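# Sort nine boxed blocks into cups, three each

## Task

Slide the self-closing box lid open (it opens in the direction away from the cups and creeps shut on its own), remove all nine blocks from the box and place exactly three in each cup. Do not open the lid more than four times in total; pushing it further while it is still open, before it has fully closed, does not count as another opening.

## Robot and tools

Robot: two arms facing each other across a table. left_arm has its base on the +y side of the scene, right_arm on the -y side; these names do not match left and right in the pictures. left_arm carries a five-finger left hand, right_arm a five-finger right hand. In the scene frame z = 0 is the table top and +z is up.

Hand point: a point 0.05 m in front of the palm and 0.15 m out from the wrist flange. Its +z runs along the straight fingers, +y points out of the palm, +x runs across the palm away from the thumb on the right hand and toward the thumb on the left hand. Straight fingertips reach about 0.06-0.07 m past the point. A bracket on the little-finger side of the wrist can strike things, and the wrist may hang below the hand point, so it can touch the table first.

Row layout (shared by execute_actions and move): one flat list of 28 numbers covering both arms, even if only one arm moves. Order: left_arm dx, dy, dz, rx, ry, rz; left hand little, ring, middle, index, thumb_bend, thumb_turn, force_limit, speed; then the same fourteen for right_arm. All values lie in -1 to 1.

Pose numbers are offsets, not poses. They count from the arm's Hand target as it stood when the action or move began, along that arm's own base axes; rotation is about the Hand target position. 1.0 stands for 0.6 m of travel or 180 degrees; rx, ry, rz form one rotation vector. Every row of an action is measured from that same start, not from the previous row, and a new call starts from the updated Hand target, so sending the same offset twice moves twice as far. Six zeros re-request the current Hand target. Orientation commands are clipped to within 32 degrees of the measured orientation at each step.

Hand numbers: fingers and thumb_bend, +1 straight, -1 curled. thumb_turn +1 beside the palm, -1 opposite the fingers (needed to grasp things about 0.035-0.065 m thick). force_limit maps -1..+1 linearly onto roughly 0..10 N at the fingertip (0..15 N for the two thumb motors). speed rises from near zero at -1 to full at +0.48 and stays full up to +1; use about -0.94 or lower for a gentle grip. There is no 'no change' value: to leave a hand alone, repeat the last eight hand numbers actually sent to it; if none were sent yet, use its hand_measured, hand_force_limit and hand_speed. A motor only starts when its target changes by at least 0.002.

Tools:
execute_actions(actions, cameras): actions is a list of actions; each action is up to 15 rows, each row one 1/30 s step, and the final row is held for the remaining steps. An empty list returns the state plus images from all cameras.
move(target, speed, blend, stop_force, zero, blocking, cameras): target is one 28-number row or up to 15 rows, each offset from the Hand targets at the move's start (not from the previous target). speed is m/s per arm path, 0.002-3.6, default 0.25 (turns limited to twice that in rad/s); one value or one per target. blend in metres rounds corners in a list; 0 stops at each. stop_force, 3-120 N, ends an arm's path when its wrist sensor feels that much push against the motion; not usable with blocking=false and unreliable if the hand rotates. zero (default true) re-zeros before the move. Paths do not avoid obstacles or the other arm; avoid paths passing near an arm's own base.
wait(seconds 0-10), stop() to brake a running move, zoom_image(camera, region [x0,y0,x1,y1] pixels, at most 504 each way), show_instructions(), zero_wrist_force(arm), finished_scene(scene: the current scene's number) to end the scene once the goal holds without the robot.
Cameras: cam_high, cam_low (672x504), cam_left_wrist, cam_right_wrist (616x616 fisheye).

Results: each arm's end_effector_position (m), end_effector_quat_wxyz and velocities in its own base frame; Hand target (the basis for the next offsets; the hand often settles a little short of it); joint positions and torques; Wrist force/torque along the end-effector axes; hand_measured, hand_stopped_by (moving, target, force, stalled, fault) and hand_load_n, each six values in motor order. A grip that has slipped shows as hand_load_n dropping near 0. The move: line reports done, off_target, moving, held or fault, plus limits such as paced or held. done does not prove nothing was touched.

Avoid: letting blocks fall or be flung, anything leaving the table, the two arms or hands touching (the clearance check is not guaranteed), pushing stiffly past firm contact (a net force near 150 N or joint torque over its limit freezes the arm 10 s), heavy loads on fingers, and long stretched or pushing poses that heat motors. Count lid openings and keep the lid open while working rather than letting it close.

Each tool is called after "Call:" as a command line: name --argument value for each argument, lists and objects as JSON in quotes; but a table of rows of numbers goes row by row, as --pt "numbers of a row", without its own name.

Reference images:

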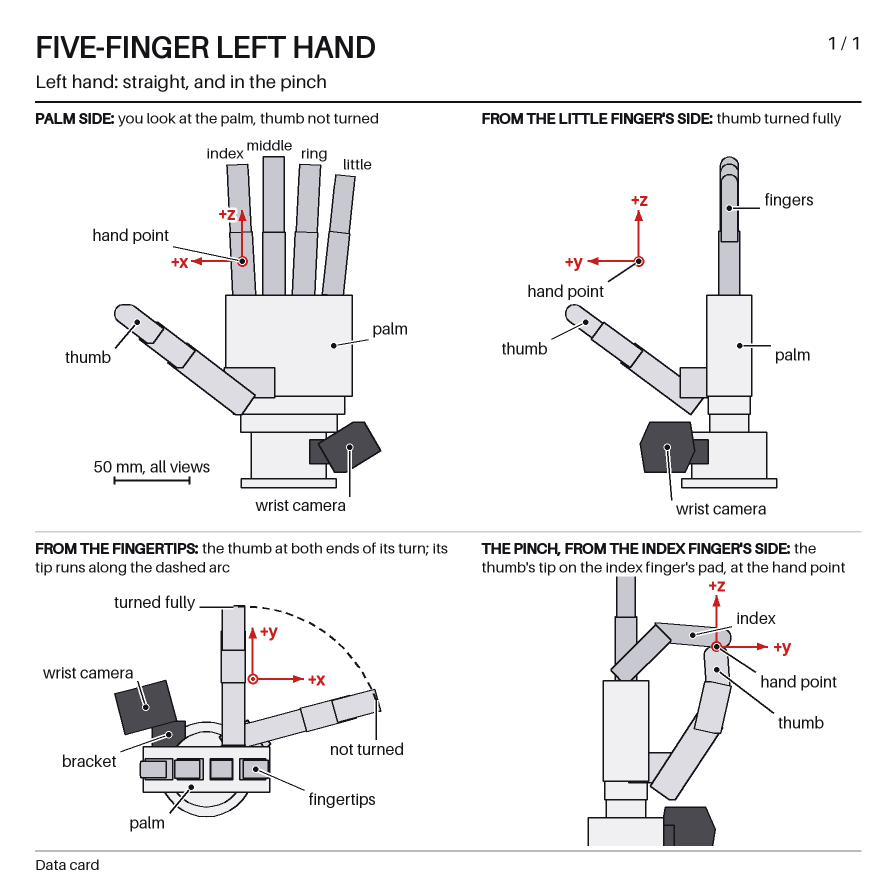

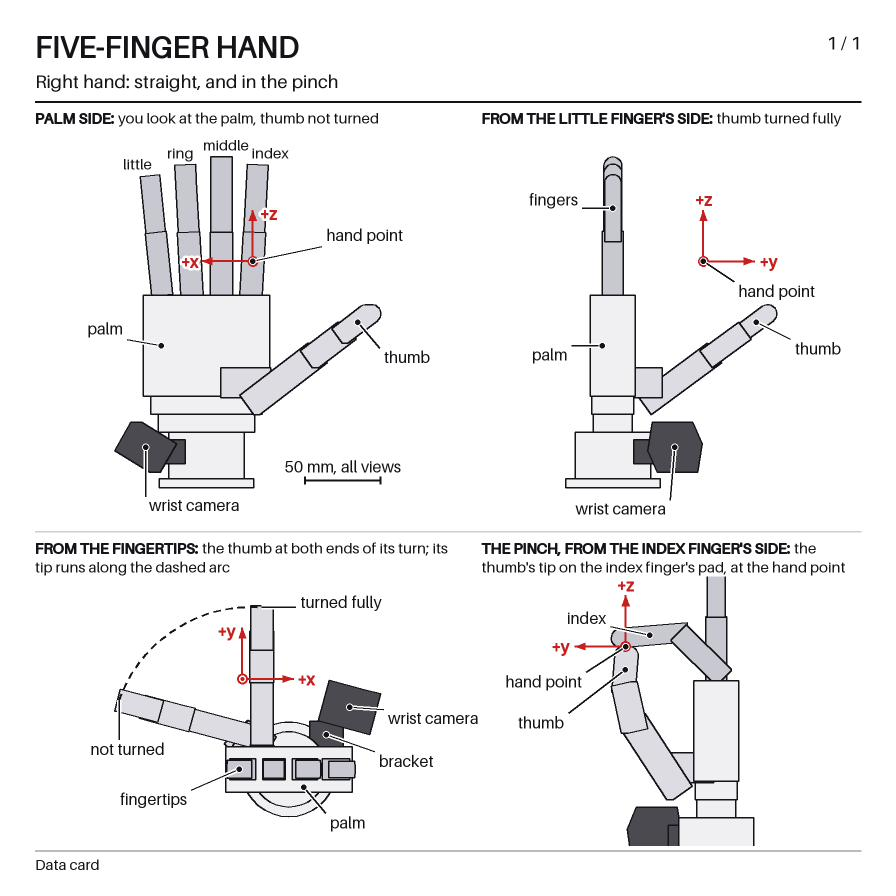

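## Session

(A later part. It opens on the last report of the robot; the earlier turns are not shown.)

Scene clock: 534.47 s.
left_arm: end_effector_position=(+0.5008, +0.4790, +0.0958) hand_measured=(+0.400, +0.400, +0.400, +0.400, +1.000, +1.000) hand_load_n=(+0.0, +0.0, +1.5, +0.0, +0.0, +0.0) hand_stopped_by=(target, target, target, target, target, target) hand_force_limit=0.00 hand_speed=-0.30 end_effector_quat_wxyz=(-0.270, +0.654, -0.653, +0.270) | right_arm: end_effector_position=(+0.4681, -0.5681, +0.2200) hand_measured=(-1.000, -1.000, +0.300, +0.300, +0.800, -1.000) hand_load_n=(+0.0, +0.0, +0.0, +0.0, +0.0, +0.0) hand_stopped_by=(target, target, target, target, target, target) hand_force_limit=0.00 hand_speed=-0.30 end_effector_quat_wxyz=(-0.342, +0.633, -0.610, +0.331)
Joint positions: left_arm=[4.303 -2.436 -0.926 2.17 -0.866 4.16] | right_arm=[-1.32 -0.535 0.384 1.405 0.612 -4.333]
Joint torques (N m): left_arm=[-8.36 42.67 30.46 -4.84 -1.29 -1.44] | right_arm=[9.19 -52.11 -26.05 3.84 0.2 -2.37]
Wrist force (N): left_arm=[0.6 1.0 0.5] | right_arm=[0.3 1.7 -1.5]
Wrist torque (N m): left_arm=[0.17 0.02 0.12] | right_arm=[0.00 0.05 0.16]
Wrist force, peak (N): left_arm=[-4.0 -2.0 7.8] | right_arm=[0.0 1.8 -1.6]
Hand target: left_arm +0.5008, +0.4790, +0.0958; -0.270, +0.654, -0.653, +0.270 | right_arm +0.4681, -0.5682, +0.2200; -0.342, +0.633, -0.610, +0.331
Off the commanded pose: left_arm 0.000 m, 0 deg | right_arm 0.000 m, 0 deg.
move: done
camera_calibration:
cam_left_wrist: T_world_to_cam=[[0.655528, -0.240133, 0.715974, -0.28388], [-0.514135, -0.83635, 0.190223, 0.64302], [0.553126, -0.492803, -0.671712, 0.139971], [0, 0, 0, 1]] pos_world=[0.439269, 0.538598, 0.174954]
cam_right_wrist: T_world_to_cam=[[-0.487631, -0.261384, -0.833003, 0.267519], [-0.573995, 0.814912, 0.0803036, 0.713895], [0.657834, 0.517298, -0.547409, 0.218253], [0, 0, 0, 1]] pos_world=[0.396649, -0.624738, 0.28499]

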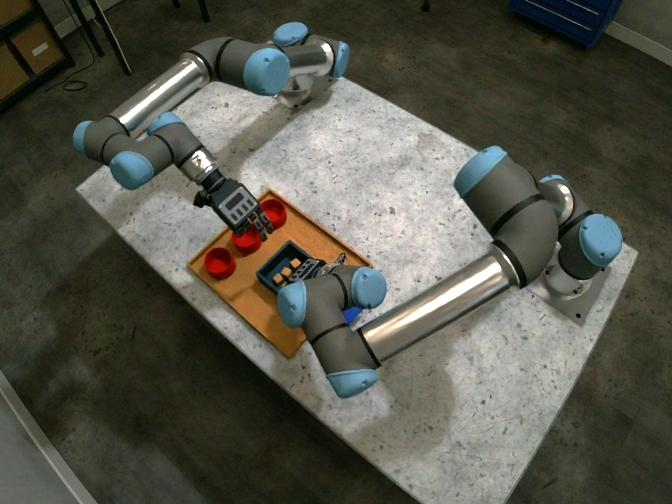

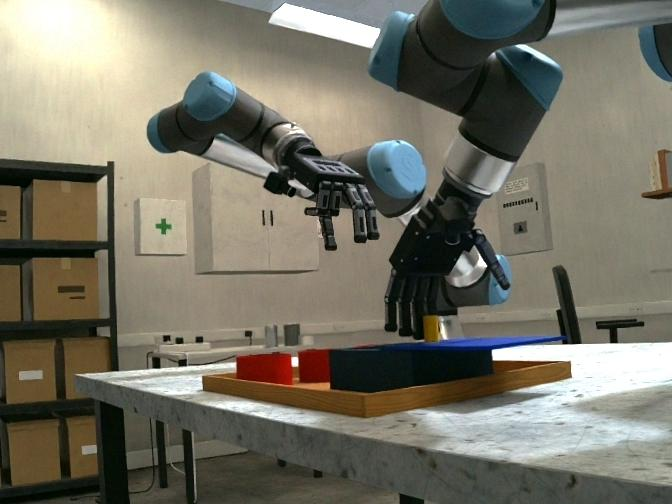

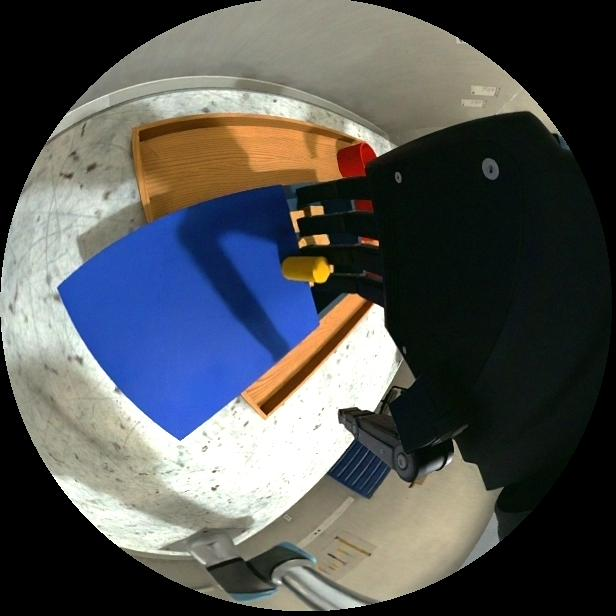

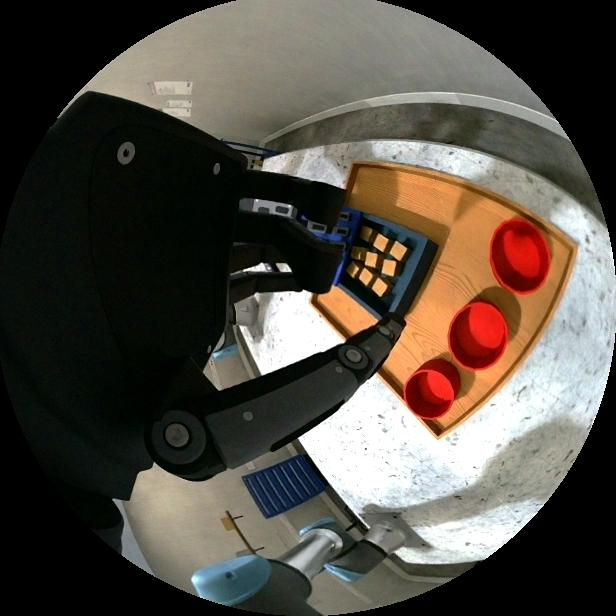

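Call:
move --target '[-0.0533,0,0.0133,0,0,0,0.4,0.4,0.4,0.4,1,1,0,-0.3, 0,0,0,0,0,0,-1,-1,0.3,0.3,0.8,-1,0,-0.3]' --speed 0.08 --stop_force 15 --cameras '["cam_right_wrist","cam_high","cam_low"]'

Call:
zoom_image --camera "cam_right_wrist" --region '[210, 150, 450, 390]'

Scene clock: 582.43 s.
left_arm: end_effector_position=(+0.4702, +0.4790, +0.1035) hand_measured=(+0.400, +0.400, +0.402, +0.400, +1.000, +1.000) hand_load_n=(+0.0, +0.0, +15.0, +0.0, -0.5, +0.0) hand_stopped_by=(target, target, target, target, target, target) hand_force_limit=0.00 hand_speed=-0.30 end_effector_quat_wxyz=(-0.270, +0.654, -0.653, +0.270) | right_arm: end_effector_position=(+0.4681, -0.5681, +0.2200) hand_measured=(-1.000, -1.000, +0.300, +0.300, +0.800, -1.000) hand_load_n=(+0.5, +0.0, +0.0, +0.0, +0.0, +0.0) hand_stopped_by=(target, target, target, target, target, target) hand_force_limit=0.00 hand_speed=-0.30 end_effector_quat_wxyz=(-0.342, +0.633, -0.610, +0.331)
Joint positions: left_arm=[4.35 -2.388 -1.004 2.162 -0.85 4.218] | right_arm=[-1.32 -0.535 0.384 1.405 0.612 -4.334]
Joint torques (N m): left_arm=[-3.45 46.91 29.98 -2.03 -1.22 -0.64] | right_arm=[9.38 -52.83 -26.59 3.96 0.16 -2.4]
Wrist force (N): left_arm=[-2.2 -0.6 15.4] | right_arm=[-0.1 1.6 -1.3]
Wrist torque (N m): left_arm=[-0.03 0.22 -0.11] | right_arm=[-0.02 0.10 0.13]
Wrist force, peak (N): left_arm=[-2.5 -3.2 17.7] | right_arm=[0.0 2.0 -1.4]
Hand target: left_arm +0.4703, +0.4790, +0.1035; -0.270, +0.654, -0.653, +0.270 (not the last commanded pose) | right_arm +0.4681, -0.5681, +0.2200; -0.342, +0.633, -0.610, +0.331
Off the commanded pose: left_arm 0.001 m, 0 deg | right_arm 0.000 m, 0 deg.
move: contact (left_arm)
camera_calibration:
cam_right_wrist: T_world_to_cam=[[-0.487585, -0.261409, -0.833022, 0.267513], [-0.574073, 0.814857, 0.0803079, 0.714029], [0.6578, 0.517372, -0.54738, 0.21829], [0, 0, 0, 1]] pos_world=[0.396749, -0.624838, 0.28499]
Images, in order (width x height): cam_high 672x504, cam_low 672x504, cam_right_wrist 616x616.

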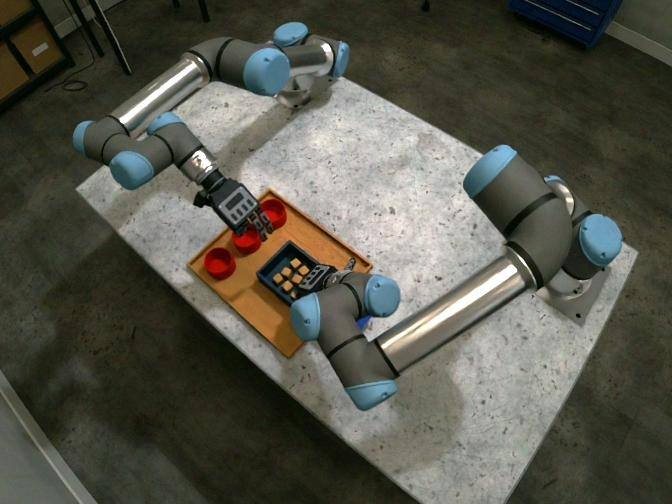

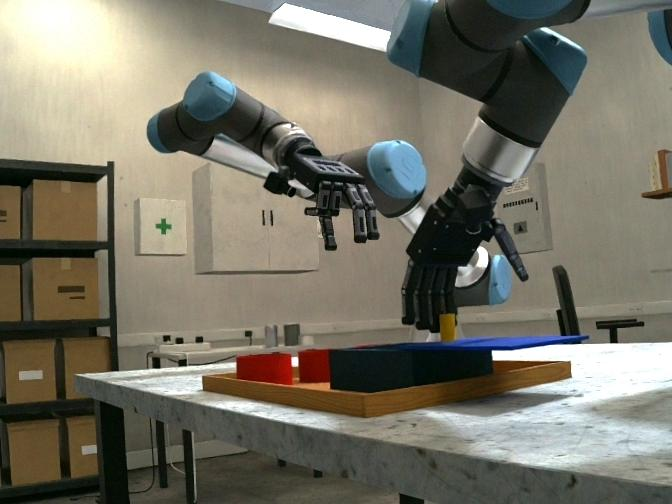

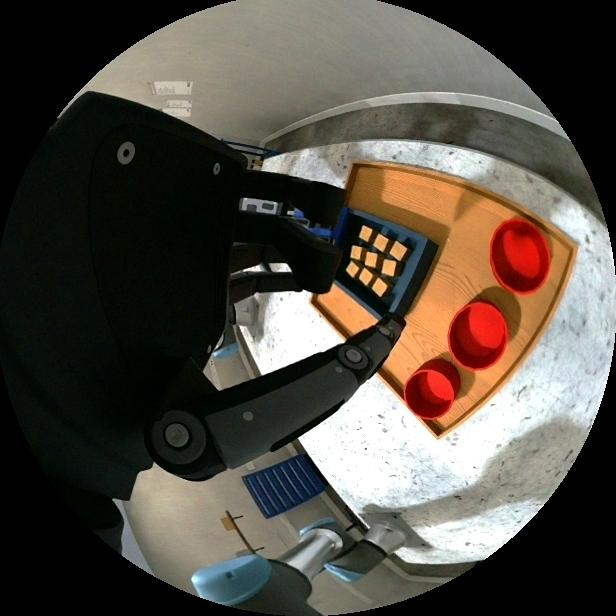

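Scaled by 2.100 from the camera's 616x616 image, which has a finer 880x880 frame.

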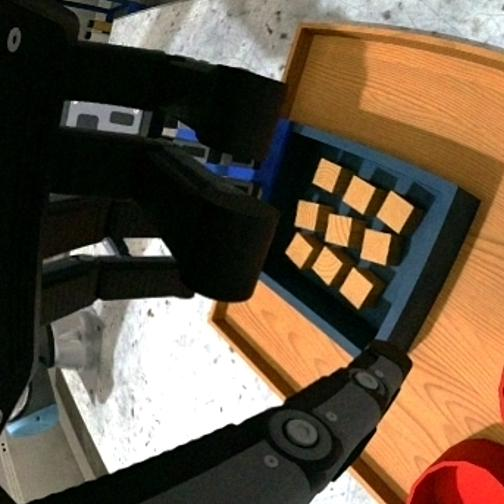

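Call:
move --target '[0.0067,0,0,0,0,0,0.4,0.4,0.4,0.4,1,1,0,-0.3, 0.1707,0.0312,-0.2167,0,0,0,-1,-1,-0.02,-0.02,0.3,-1,0,-0.3]' --speed 0.15 --cameras '["cam_right_wrist","cam_high","cam_low"]'

Call:
zoom_image --camera "cam_right_wrist" --region '[260, 190, 440, 370]'

Call:
zoom_image --camera "cam_high" --region '[240, 220, 340, 310]'

Call:
zoom_image --camera "cam_low" --region '[300, 220, 520, 400]'

Scene clock: 929.87 s.
left_arm: end_effector_position=(+0.4743, +0.4790, +0.1035) hand_measured=(+0.400, +0.400, +0.400, +0.400, +1.000, +1.000) hand_load_n=(+0.5, +0.0, +1.5, +0.0, +0.0, +0.0) hand_stopped_by=(target, target, target, target, target, target) hand_force_limit=0.00 hand_speed=-0.30 end_effector_quat_wxyz=(-0.270, +0.654, -0.653, +0.270) | right_arm: end_effector_position=(+0.5704, -0.5494, +0.0901) hand_measured=(-1.000, -1.000, -0.020, -0.020, +0.300, -1.000) hand_load_n=(+0.0, +0.0, +0.0, +0.0, +0.0, +0.0) hand_stopped_by=(target, target, target, target, target, target) hand_force_limit=0.00 hand_speed=-0.30 end_effector_quat_wxyz=(-0.342, +0.633, -0.610, +0.331)
Joint positions: left_arm=[4.343 -2.393 -0.993 2.161 -0.852 4.21] | right_arm=[-1.168 -0.413 0.432 1.047 0.673 -4.1]
Joint torques (N m): left_arm=[-8.5 41.99 29.76 -4.6 -1.22 -0.7] | right_arm=[10.64 -56.32 -26.25 -0.19 0.36 2.33]
Wrist force (N): left_arm=[0.7 0.6 0.6] | right_arm=[-0.2 1.4 -1.4]
Wrist torque (N m): left_arm=[0.14 0.05 -0.08] | right_arm=[-0.02 0.14 -0.03]
Wrist force, peak (N): left_arm=[-2.2 -0.8 15.8] | right_arm=[0.1 1.6 -2.1]
Hand target: left_arm +0.4743, +0.4790, +0.1035; -0.270, +0.654, -0.653, +0.270 | right_arm +0.5705, -0.5494, +0.0900; -0.342, +0.633, -0.610, +0.331
Off the commanded pose: left_arm 0.000 m, 0 deg | right_arm 0.000 m, 0 deg.
move: done
camera_calibration:
cam_right_wrist: T_world_to_cam=[[-0.487585, -0.261409, -0.833022, 0.214098], [-0.574073, 0.814857, 0.0803079, 0.767869], [0.6578, 0.517372, -0.54738, 0.070166], [0, 0, 0, 1]] pos_world=[0.499049, -0.606038, 0.15509]
Images, in order (width x height): cam_high 672x504, cam_low 672x504, cam_right_wrist 616x616.

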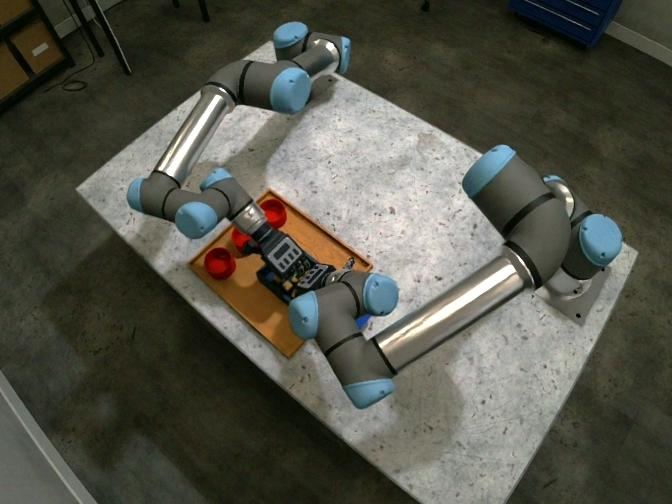

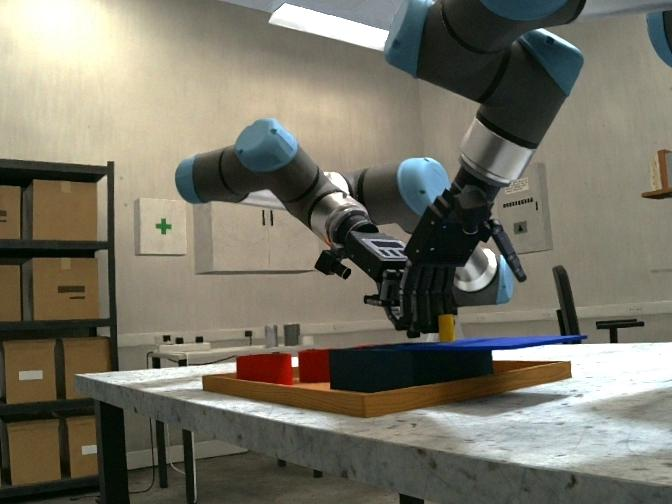

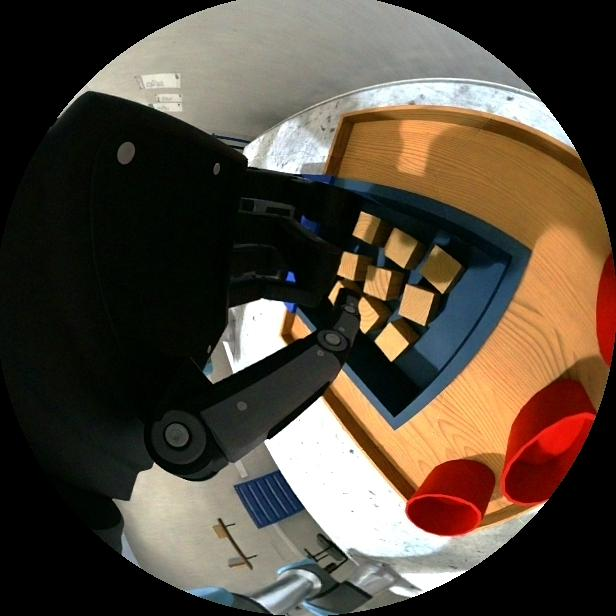

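Scaled by 2.800 from the camera's 616x616 image, which has a finer 880x880 frame.

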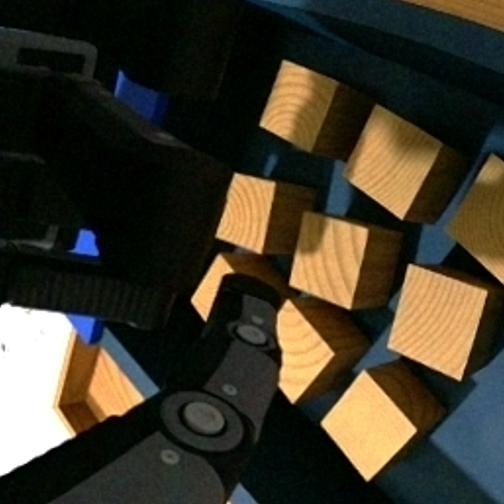

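Scaled by 5.040 from the camera's 672x504 image, which has a finer 960x720 frame.

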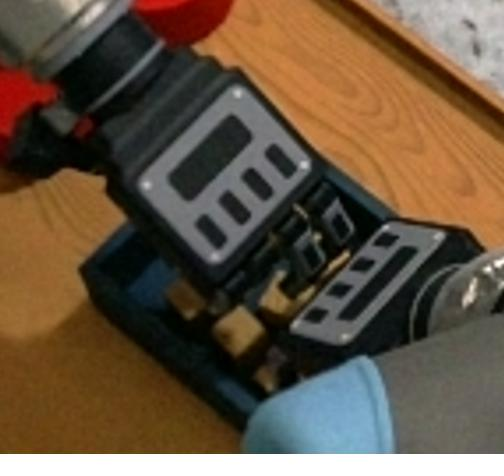

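Scaled by 2.291 from the camera's 672x504 image, which has a finer 960x720 frame.

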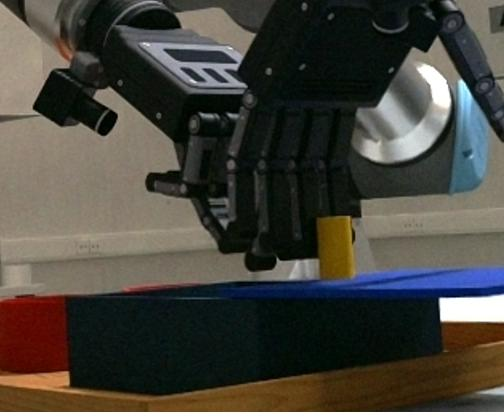

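Call:
move --pt "0 0 0 0 0 0 0.4 0.4 0.4 0.4 1 1 0 -0.3 0.0017 0.005 -0.04 0 0 0 -1 -1 0 0 0.34 -1 0 -0.3" --pt "0 0 0 0 0 0 0.4 0.4 0.4 0.4 1 1 0 -0.3 0.0017 0.005 -0.0917 0 0 0 -1 -1 0 0 0.34 -1 0 -0.3" --speed 0.04 --stop_force 6 --cameras '["cam_right_wrist","cam_high","cam_low"]'

Call:
zoom_image --camera "cam_right_wrist" --region '[260, 190, 440, 370]'

Call:
zoom_image --camera "cam_high" --region '[240, 220, 340, 310]'

Scene clock: 978.17 s.
left_arm: end_effector_position=(+0.4743, +0.4790, +0.1035) hand_measured=(+0.400, +0.400, +0.400, +0.400, +1.000, +1.000) hand_load_n=(+0.0, +0.0, +1.5, +0.0, +0.0, +0.0) hand_stopped_by=(target, target, target, target, target, target) hand_force_limit=0.00 hand_speed=-0.30 end_effector_quat_wxyz=(-0.270, +0.654, -0.653, +0.270) | right_arm: end_effector_position=(+0.5715, -0.5464, +0.0518) hand_measured=(-1.000, -1.000, +0.000, +0.000, +0.340, -1.000) hand_load_n=(+0.0, +0.0, +0.0, -1.0, +0.0, +0.0) hand_stopped_by=(target, target, target, target, target, target) hand_force_limit=0.00 hand_speed=-0.30 end_effector_quat_wxyz=(-0.342, +0.633, -0.610, +0.331)
Joint positions: left_arm=[4.343 -2.393 -0.993 2.161 -0.852 4.21] | right_arm=[-1.165 -0.41 0.523 0.95 0.675 -4.096]
Joint torques (N m): left_arm=[-8.76 41.31 30.53 -4.89 -1.12 -0.56] | right_arm=[8.11 -69.51 -26.21 3.19 0.3 0.82]
Wrist force (N): left_arm=[0.6 0.8 0.7] | right_arm=[-0.4 -2.5 -3.5]
Wrist torque (N m): left_arm=[0.16 0.07 -0.09] | right_arm=[-0.04 0.13 -0.02]
Wrist force, peak (N): left_arm=[0.8 0.8 0.8] | right_arm=[2.3 -8.7 -8.9]
Hand target: left_arm +0.4743, +0.4790, +0.1035; -0.270, +0.654, -0.653, +0.270 | right_arm +0.5715, -0.5464, +0.0518; -0.342, +0.633, -0.610, +0.331 (not the last commanded pose)
Off the commanded pose: left_arm 0.000 m, 0 deg | right_arm 0.017 m, 0 deg.
move: contact (right_arm); path passed 1 of 2 targets
camera_calibration:
cam_right_wrist: T_world_to_cam=[[-0.487672, -0.261353, -0.832989, 0.183587], [-0.574206, 0.814739, 0.0805409, 0.7691], [0.657619, 0.517585, -0.547396, 0.0471473], [0, 0, 0, 1]] pos_world=[0.500148, -0.603038, 0.11679]
Images, in order (width x height): cam_high 672x504, cam_low 672x504, cam_right_wrist 616x616.

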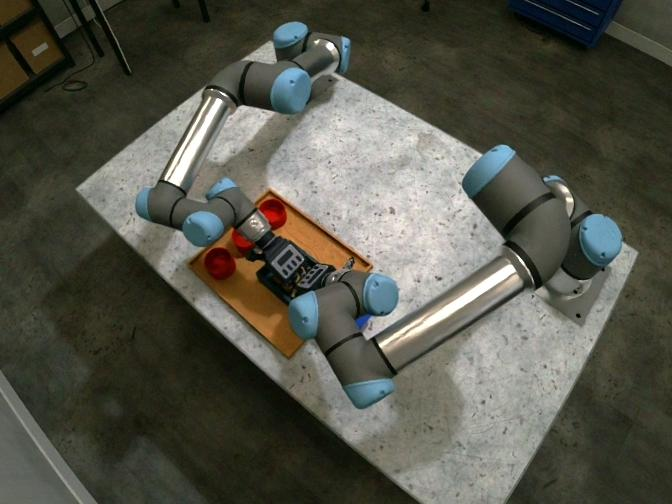

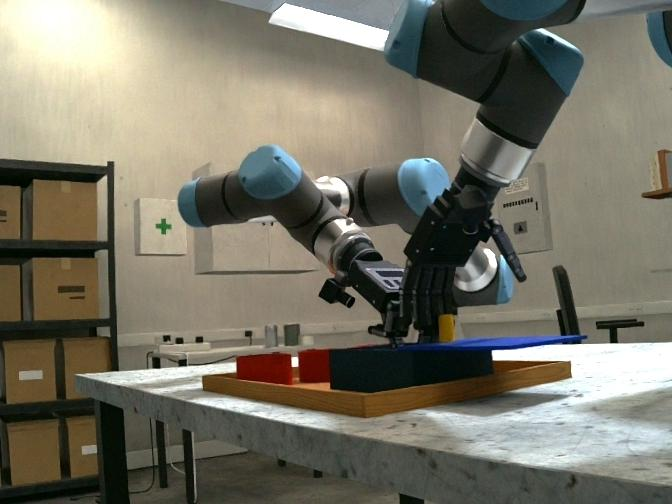

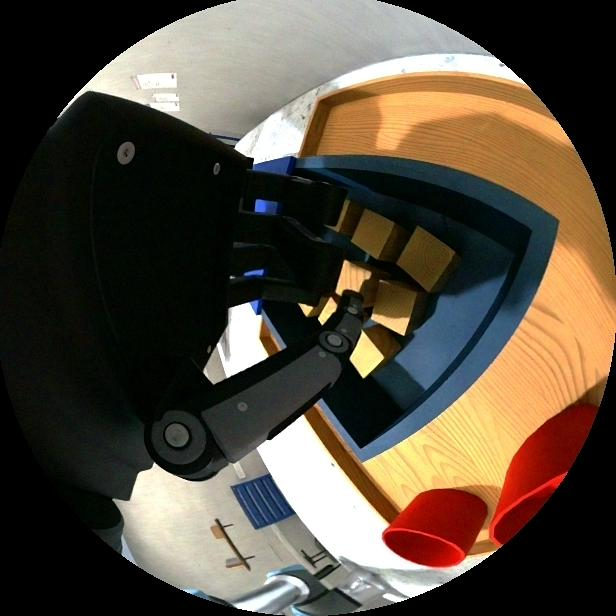

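Scaled by 2.800 from the camera's 616x616 image, which has a finer 880x880 frame.

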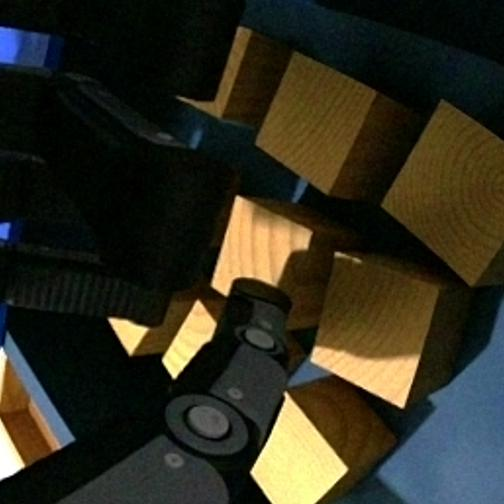

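Scaled by 5.040 from the camera's 672x504 image, which has a finer 960x720 frame.

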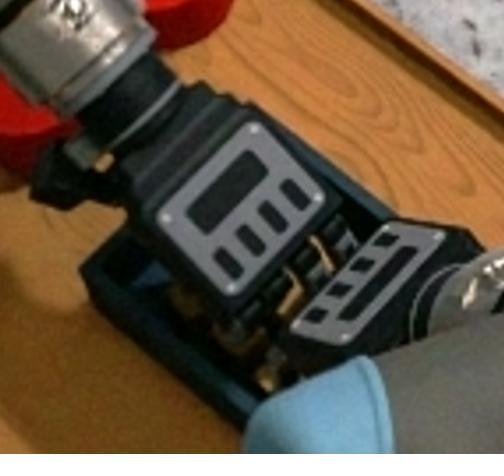

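Call:
move --pt "0 0 0 0 0 0 0.4 0.4 0.4 0.4 1 1 0 -0.3 0 0 0.06 0 0 0 -1 -1 0 0 0.34 -1 0 -0.3" --pt "0 0 0 0 0 0 0.4 0.4 0.4 0.4 1 1 0 -0.3 -0.2 0 0.1 0 0 0 1 1 0 0 0.34 -1 0 -0.3" --speed 0.12 --cameras '["cam_right_wrist","cam_high","cam_low"]'

Call:
zoom_image --camera "cam_right_wrist" --region '[210, 170, 430, 390]'

Call:
zoom_image --camera "cam_high" --region '[200, 190, 340, 310]'

Call:
zoom_image --camera "cam_low" --region '[240, 150, 520, 400]'

Scene clock: 1023.47 s.
left_arm: end_effector_position=(+0.4743, +0.4790, +0.1035) hand_measured=(+0.400, +0.400, +0.400, +0.400, +1.000, +1.000) hand_load_n=(+0.0, +0.0, +1.5, +0.0, +0.0, +0.0) hand_stopped_by=(target, target, target, target, target, target) hand_force_limit=0.00 hand_speed=-0.30 end_effector_quat_wxyz=(-0.270, +0.654, -0.653, +0.270) | right_arm: end_effector_position=(+0.4515, -0.5464, +0.1118) hand_measured=(+1.000, +1.000, +0.000, +0.000, +0.340, -1.000) hand_load_n=(+0.0, +0.0, +0.0, +0.0, +0.0, +0.0) hand_stopped_by=(target, target, target, target, target, target) hand_force_limit=0.00 hand_speed=-0.30 end_effector_quat_wxyz=(-0.342, +0.633, -0.610, +0.331)
Joint positions: left_arm=[4.343 -2.393 -0.993 2.161 -0.852 4.21] | right_arm=[-1.337 -0.628 0.845 1.06 0.607 -4.362]
Joint torques (N m): left_arm=[-7.94 42.35 29.81 -4.74 -1.11 -0.81] | right_arm=[-12.53 -66.07 -11.17 3.7 -2.61 -2.38]
Wrist force (N): left_arm=[0.8 0.9 0.4] | right_arm=[0.1 1.6 -1.3]
Wrist torque (N m): left_arm=[0.18 0.03 -0.08] | right_arm=[-0.04 0.09 0.15]
Wrist force, peak (N): left_arm=[0.8 1.1 0.7] | right_arm=[-0.6 -2.8 -4.0]
Hand target: left_arm +0.4743, +0.4790, +0.1035; -0.270, +0.654, -0.653, +0.270 | right_arm +0.4515, -0.5464, +0.1118; -0.342, +0.633, -0.610, +0.331
Off the commanded pose: left_arm 0.000 m, 0 deg | right_arm 0.000 m, 0 deg.
move: done
camera_calibration:
cam_right_wrist: T_world_to_cam=[[-0.487672, -0.261353, -0.832989, 0.175046], [-0.574206, 0.814739, 0.0805409, 0.695363], [0.657619, 0.517585, -0.547396, 0.158905], [0, 0, 0, 1]] pos_world=[0.380148, -0.603038, 0.17679]
Images, in order (width x height): cam_high 672x504, cam_low 672x504, cam_right_wrist 616x616.

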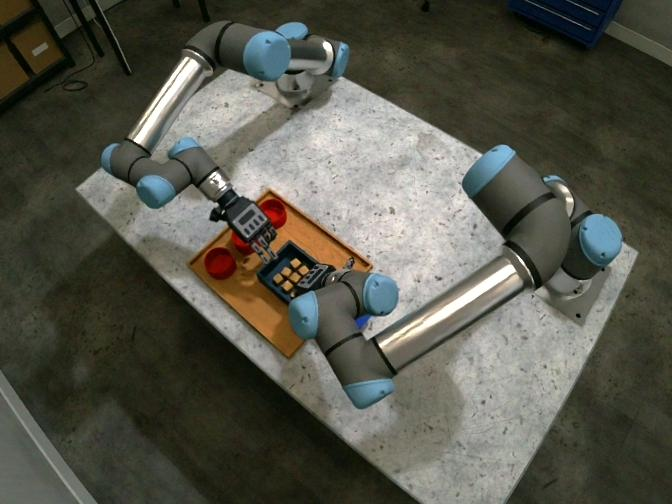

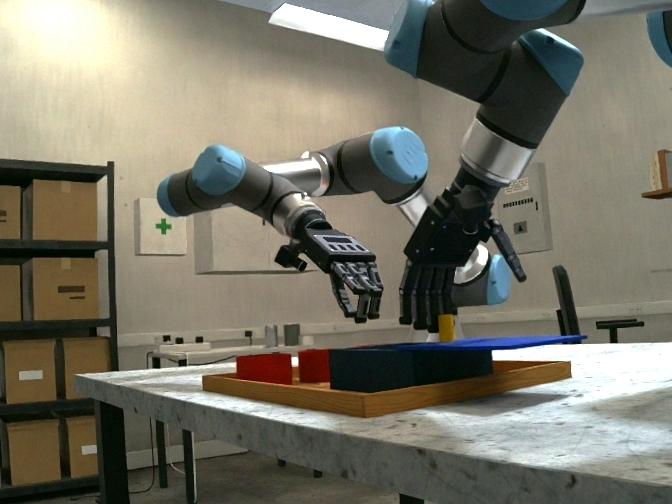

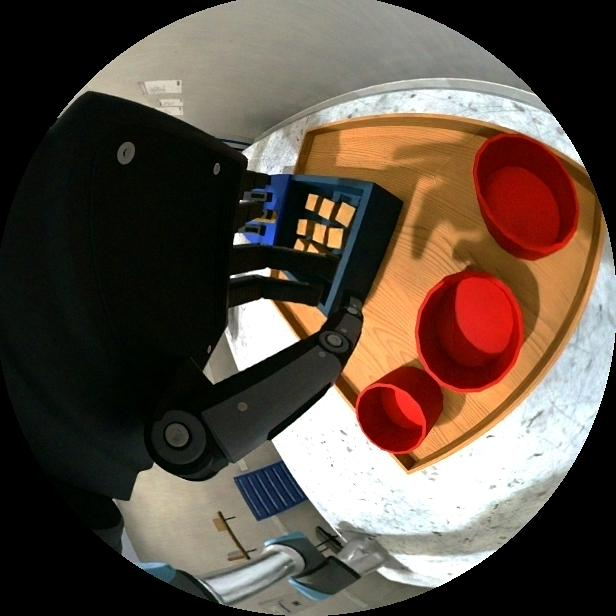

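Scaled by 2.291 from the camera's 616x616 image, which has a finer 880x880 frame.

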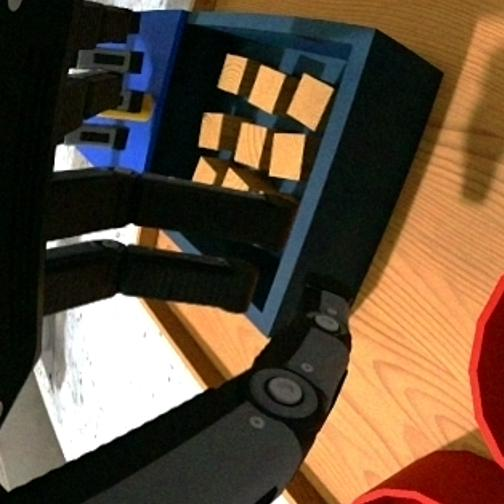

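Scaled by 3.600 from the camera's 672x504 image, which has a finer 960x720 frame.

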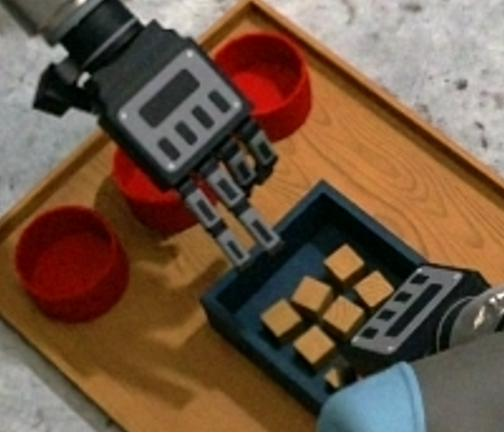

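Scaled by 1.800 from the camera's 672x504 image, which has a finer 960x720 frame.

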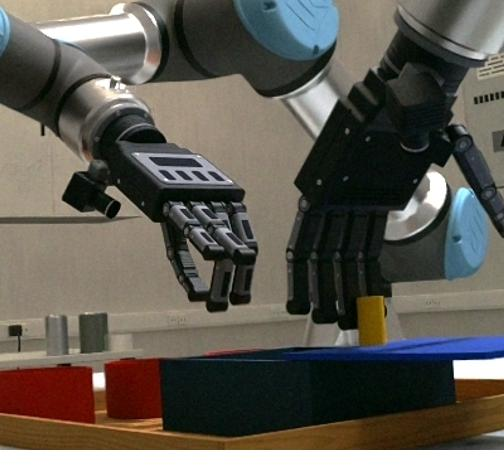

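Call:
move --pt "0 0 0 0 0 0 0.4 0.4 0.4 0.4 1 1 0 -0.3 0 0 0 0 0 0 -1 -1 0.1 0.1 0.4 -1 0 -0.3" --pt "0 0 0 0 0 0 0.4 0.4 0.4 0.4 1 1 0 -0.3 0.1977 0 -0.036 0 0 0 -1 -1 0.1 0.1 0.4 -1 0 -0.3" --speed 0.12 --cameras '["cam_right_wrist","cam_high"]'

Call:
zoom_image --camera "cam_right_wrist" --region '[260, 190, 440, 370]'

Call:
zoom_image --camera "cam_high" --region '[240, 220, 340, 310]'

Scene clock: 1107.47 s.
left_arm: end_effector_position=(+0.4743, +0.4790, +0.1035) hand_measured=(+0.400, +0.400, +0.400, +0.400, +1.000, +1.000) hand_load_n=(+0.0, +0.0, +1.5, +0.0, +0.0, +0.0) hand_stopped_by=(target, target, target, target, target, target) hand_force_limit=0.00 hand_speed=-0.30 end_effector_quat_wxyz=(-0.270, +0.654, -0.653, +0.270) | right_arm: end_effector_position=(+0.5701, -0.5464, +0.0902) hand_measured=(-1.000, -1.000, +0.100, +0.100, +0.400, -1.000) hand_load_n=(+0.0, +0.0, +0.0, +0.0, +0.0, +0.5) hand_stopped_by=(target, target, target, target, target, target) hand_force_limit=0.00 hand_speed=-0.30 end_effector_quat_wxyz=(-0.342, +0.633, -0.610, +0.331)
Joint positions: left_arm=[4.343 -2.393 -0.993 2.161 -0.852 4.21] | right_arm=[-1.166 -0.428 0.461 1.032 0.674 -4.099]
Joint torques (N m): left_arm=[-8.36 41.08 30.9 -4.74 -1.18 -0.69] | right_arm=[9.17 -55.47 -26.25 3.6 0.3 -1.35]
Wrist force (N): left_arm=[0.6 0.7 0.6] | right_arm=[-0.3 1.5 -1.5]
Wrist torque (N m): left_arm=[0.15 0.07 -0.09] | right_arm=[0.00 0.16 -0.02]
Wrist force, peak (N): left_arm=[0.6 1.1 0.6] | right_arm=[0.5 2.0 -2.3]
Hand target: left_arm +0.4743, +0.4790, +0.1035; -0.270, +0.654, -0.653, +0.270 | right_arm +0.5702, -0.5464, +0.0902; -0.342, +0.633, -0.610, +0.331
Off the commanded pose: left_arm 0.000 m, 0 deg | right_arm 0.000 m, 0 deg.
move: done
camera_calibration:
cam_right_wrist: T_world_to_cam=[[-0.487605, -0.261415, -0.833009, 0.214823], [-0.57416, 0.814787, 0.0803905, 0.765233], [0.657709, 0.517479, -0.547388, 0.0689775], [0, 0, 0, 1]] pos_world=[0.498748, -0.603038, 0.15519]
Images, in order (width x height): cam_high 672x504, cam_right_wrist 616x616.

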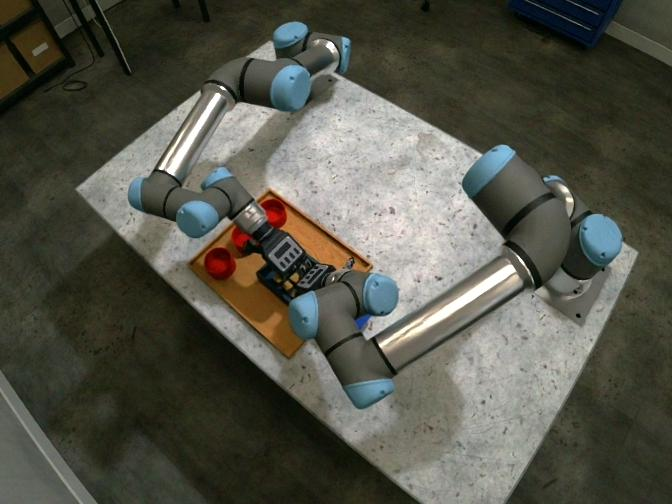

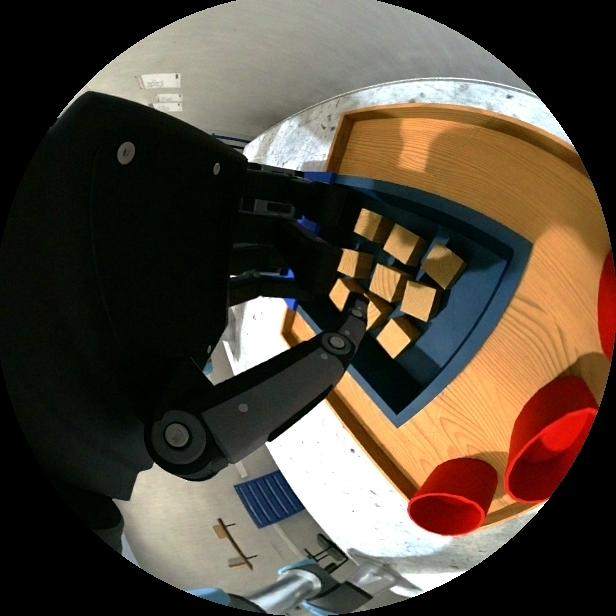

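Scaled by 2.800 from the camera's 616x616 image, which has a finer 880x880 frame.

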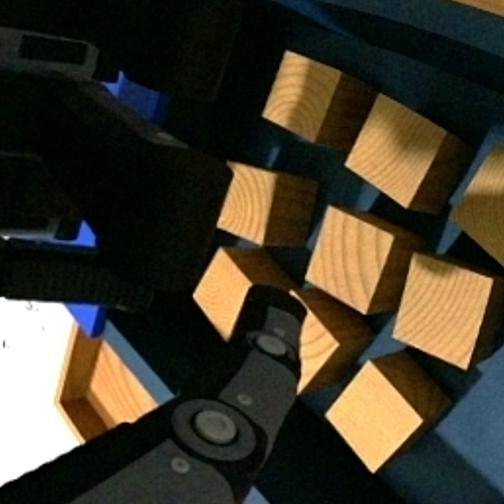

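Scaled by 5.040 from the camera's 672x504 image, which has a finer 960x720 frame.

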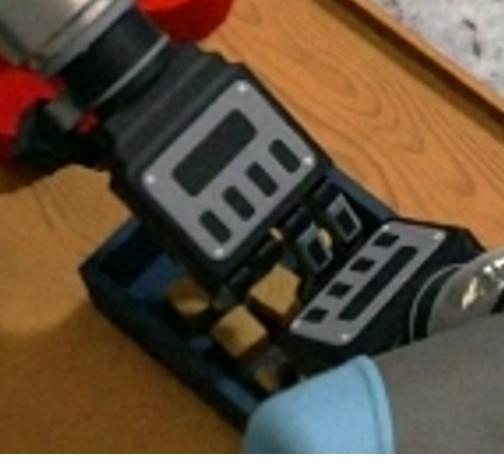

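Call:
move --pt "0 0 0 0 0 0 0.4 0.4 0.4 0.4 1 1 0 -0.3 -0.0033 0 -0.05 0 0 0 -1 -1 0.1 0.1 0.4 -1 0 -0.3" --pt "0 0 0 0 0 0 0.4 0.4 0.4 0.4 1 1 0 -0.3 -0.0033 0 -0.09 0 0 0 -1 -1 0.1 0.1 0.4 -1 0 -0.3" --speed 0.03 --stop_force 9 --cameras '["cam_right_wrist","cam_high"]'

Call:
zoom_image --camera "cam_right_wrist" --region '[260, 190, 440, 370]'

Call:
zoom_image --camera "cam_high" --region '[240, 220, 340, 310]'

Scene clock: 1135.23 s.
left_arm: end_effector_position=(+0.4743, +0.4790, +0.1035) hand_measured=(+0.400, +0.400, +0.400, +0.400, +1.000, +1.000) hand_load_n=(+0.0, +0.0, +1.5, +0.0, +0.0, +0.0) hand_stopped_by=(target, target, target, target, target, target) hand_force_limit=0.00 hand_speed=-0.30 end_effector_quat_wxyz=(-0.270, +0.654, -0.653, +0.270) | right_arm: end_effector_position=(+0.5681, -0.5464, +0.0523) hand_measured=(-1.000, -1.000, +0.100, +0.100, +0.400, -1.000) hand_load_n=(+0.0, +0.0, +0.0, +0.5, +0.0, +0.0) hand_stopped_by=(target, target, target, target, target, target) hand_force_limit=0.00 hand_speed=-0.30 end_effector_quat_wxyz=(-0.342, +0.633, -0.610, +0.331)
Joint positions: left_arm=[4.343 -2.393 -0.993 2.161 -0.852 4.21] | right_arm=[-1.169 -0.417 0.538 0.948 0.673 -4.103]
Joint torques (N m): left_arm=[-9.4 41.97 30.56 -4.61 -1.28 -0.43] | right_arm=[3.02 -68.96 -25.34 3.21 0.98 -0.81]
Wrist force (N): left_arm=[0.5 0.8 0.6] | right_arm=[-0.6 -3.1 -3.4]
Wrist torque (N m): left_arm=[0.17 0.08 -0.10] | right_arm=[0.02 0.13 -0.03]
Wrist force, peak (N): left_arm=[0.8 1.0 0.6] | right_arm=[2.7 -8.7 -9.1]
Hand target: left_arm +0.4743, +0.4790, +0.1035; -0.270, +0.654, -0.653, +0.270 | right_arm +0.5682, -0.5464, +0.0523; -0.342, +0.633, -0.610, +0.331 (not the last commanded pose)
Off the commanded pose: left_arm 0.000 m, 0 deg | right_arm 0.016 m, 0 deg.
move: contact (right_arm); path passed 1 of 2 targets
camera_calibration:
cam_right_wrist: T_world_to_cam=[[-0.48769, -0.261322, -0.832988, 0.182347], [-0.574334, 0.814635, 0.0806909, 0.767171], [0.657495, 0.517765, -0.547375, 0.0498771], [0, 0, 0, 1]] pos_world=[0.496747, -0.603138, 0.117291]
Images, in order (width x height): cam_high 672x504, cam_right_wrist 616x616.

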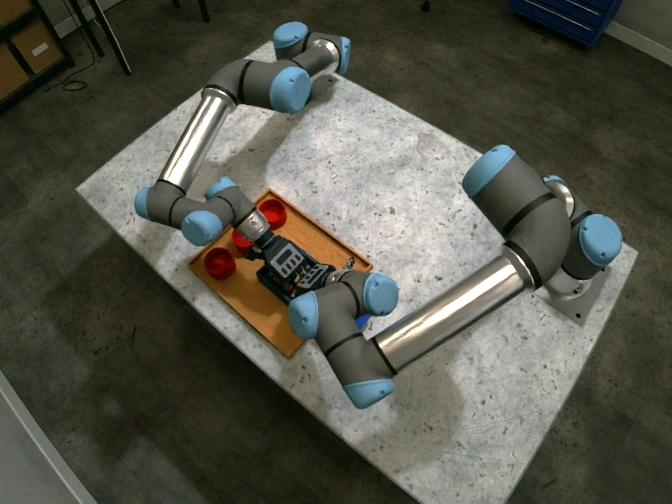

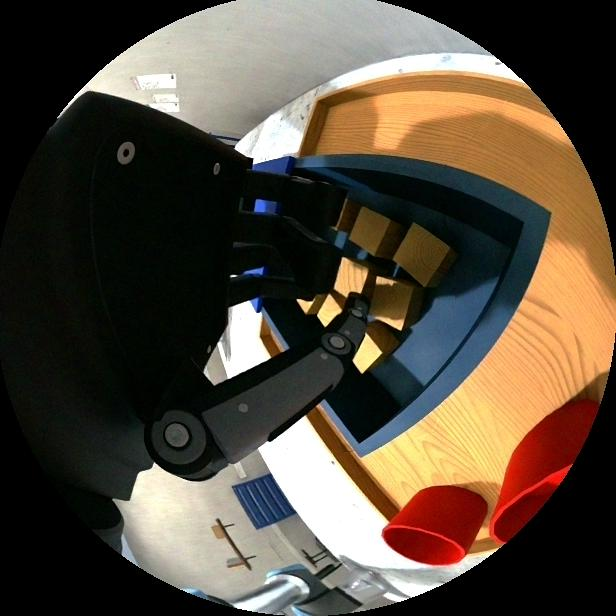

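Scaled by 2.800 from the camera's 616x616 image, which has a finer 880x880 frame.

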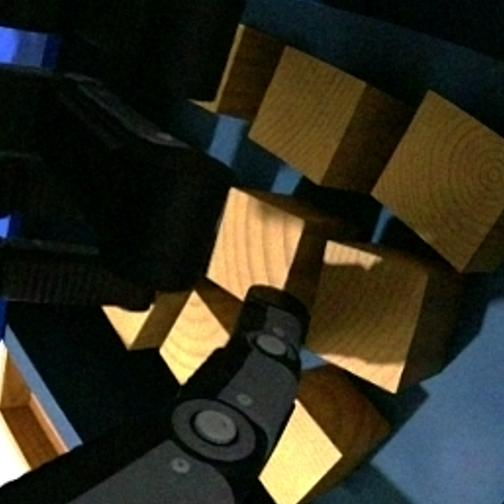

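Scaled by 5.040 from the camera's 672x504 image, which has a finer 960x720 frame.

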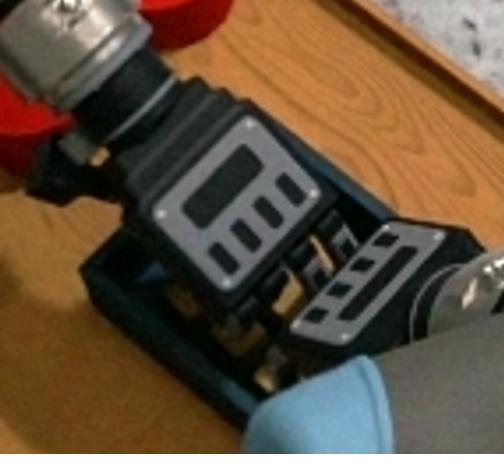

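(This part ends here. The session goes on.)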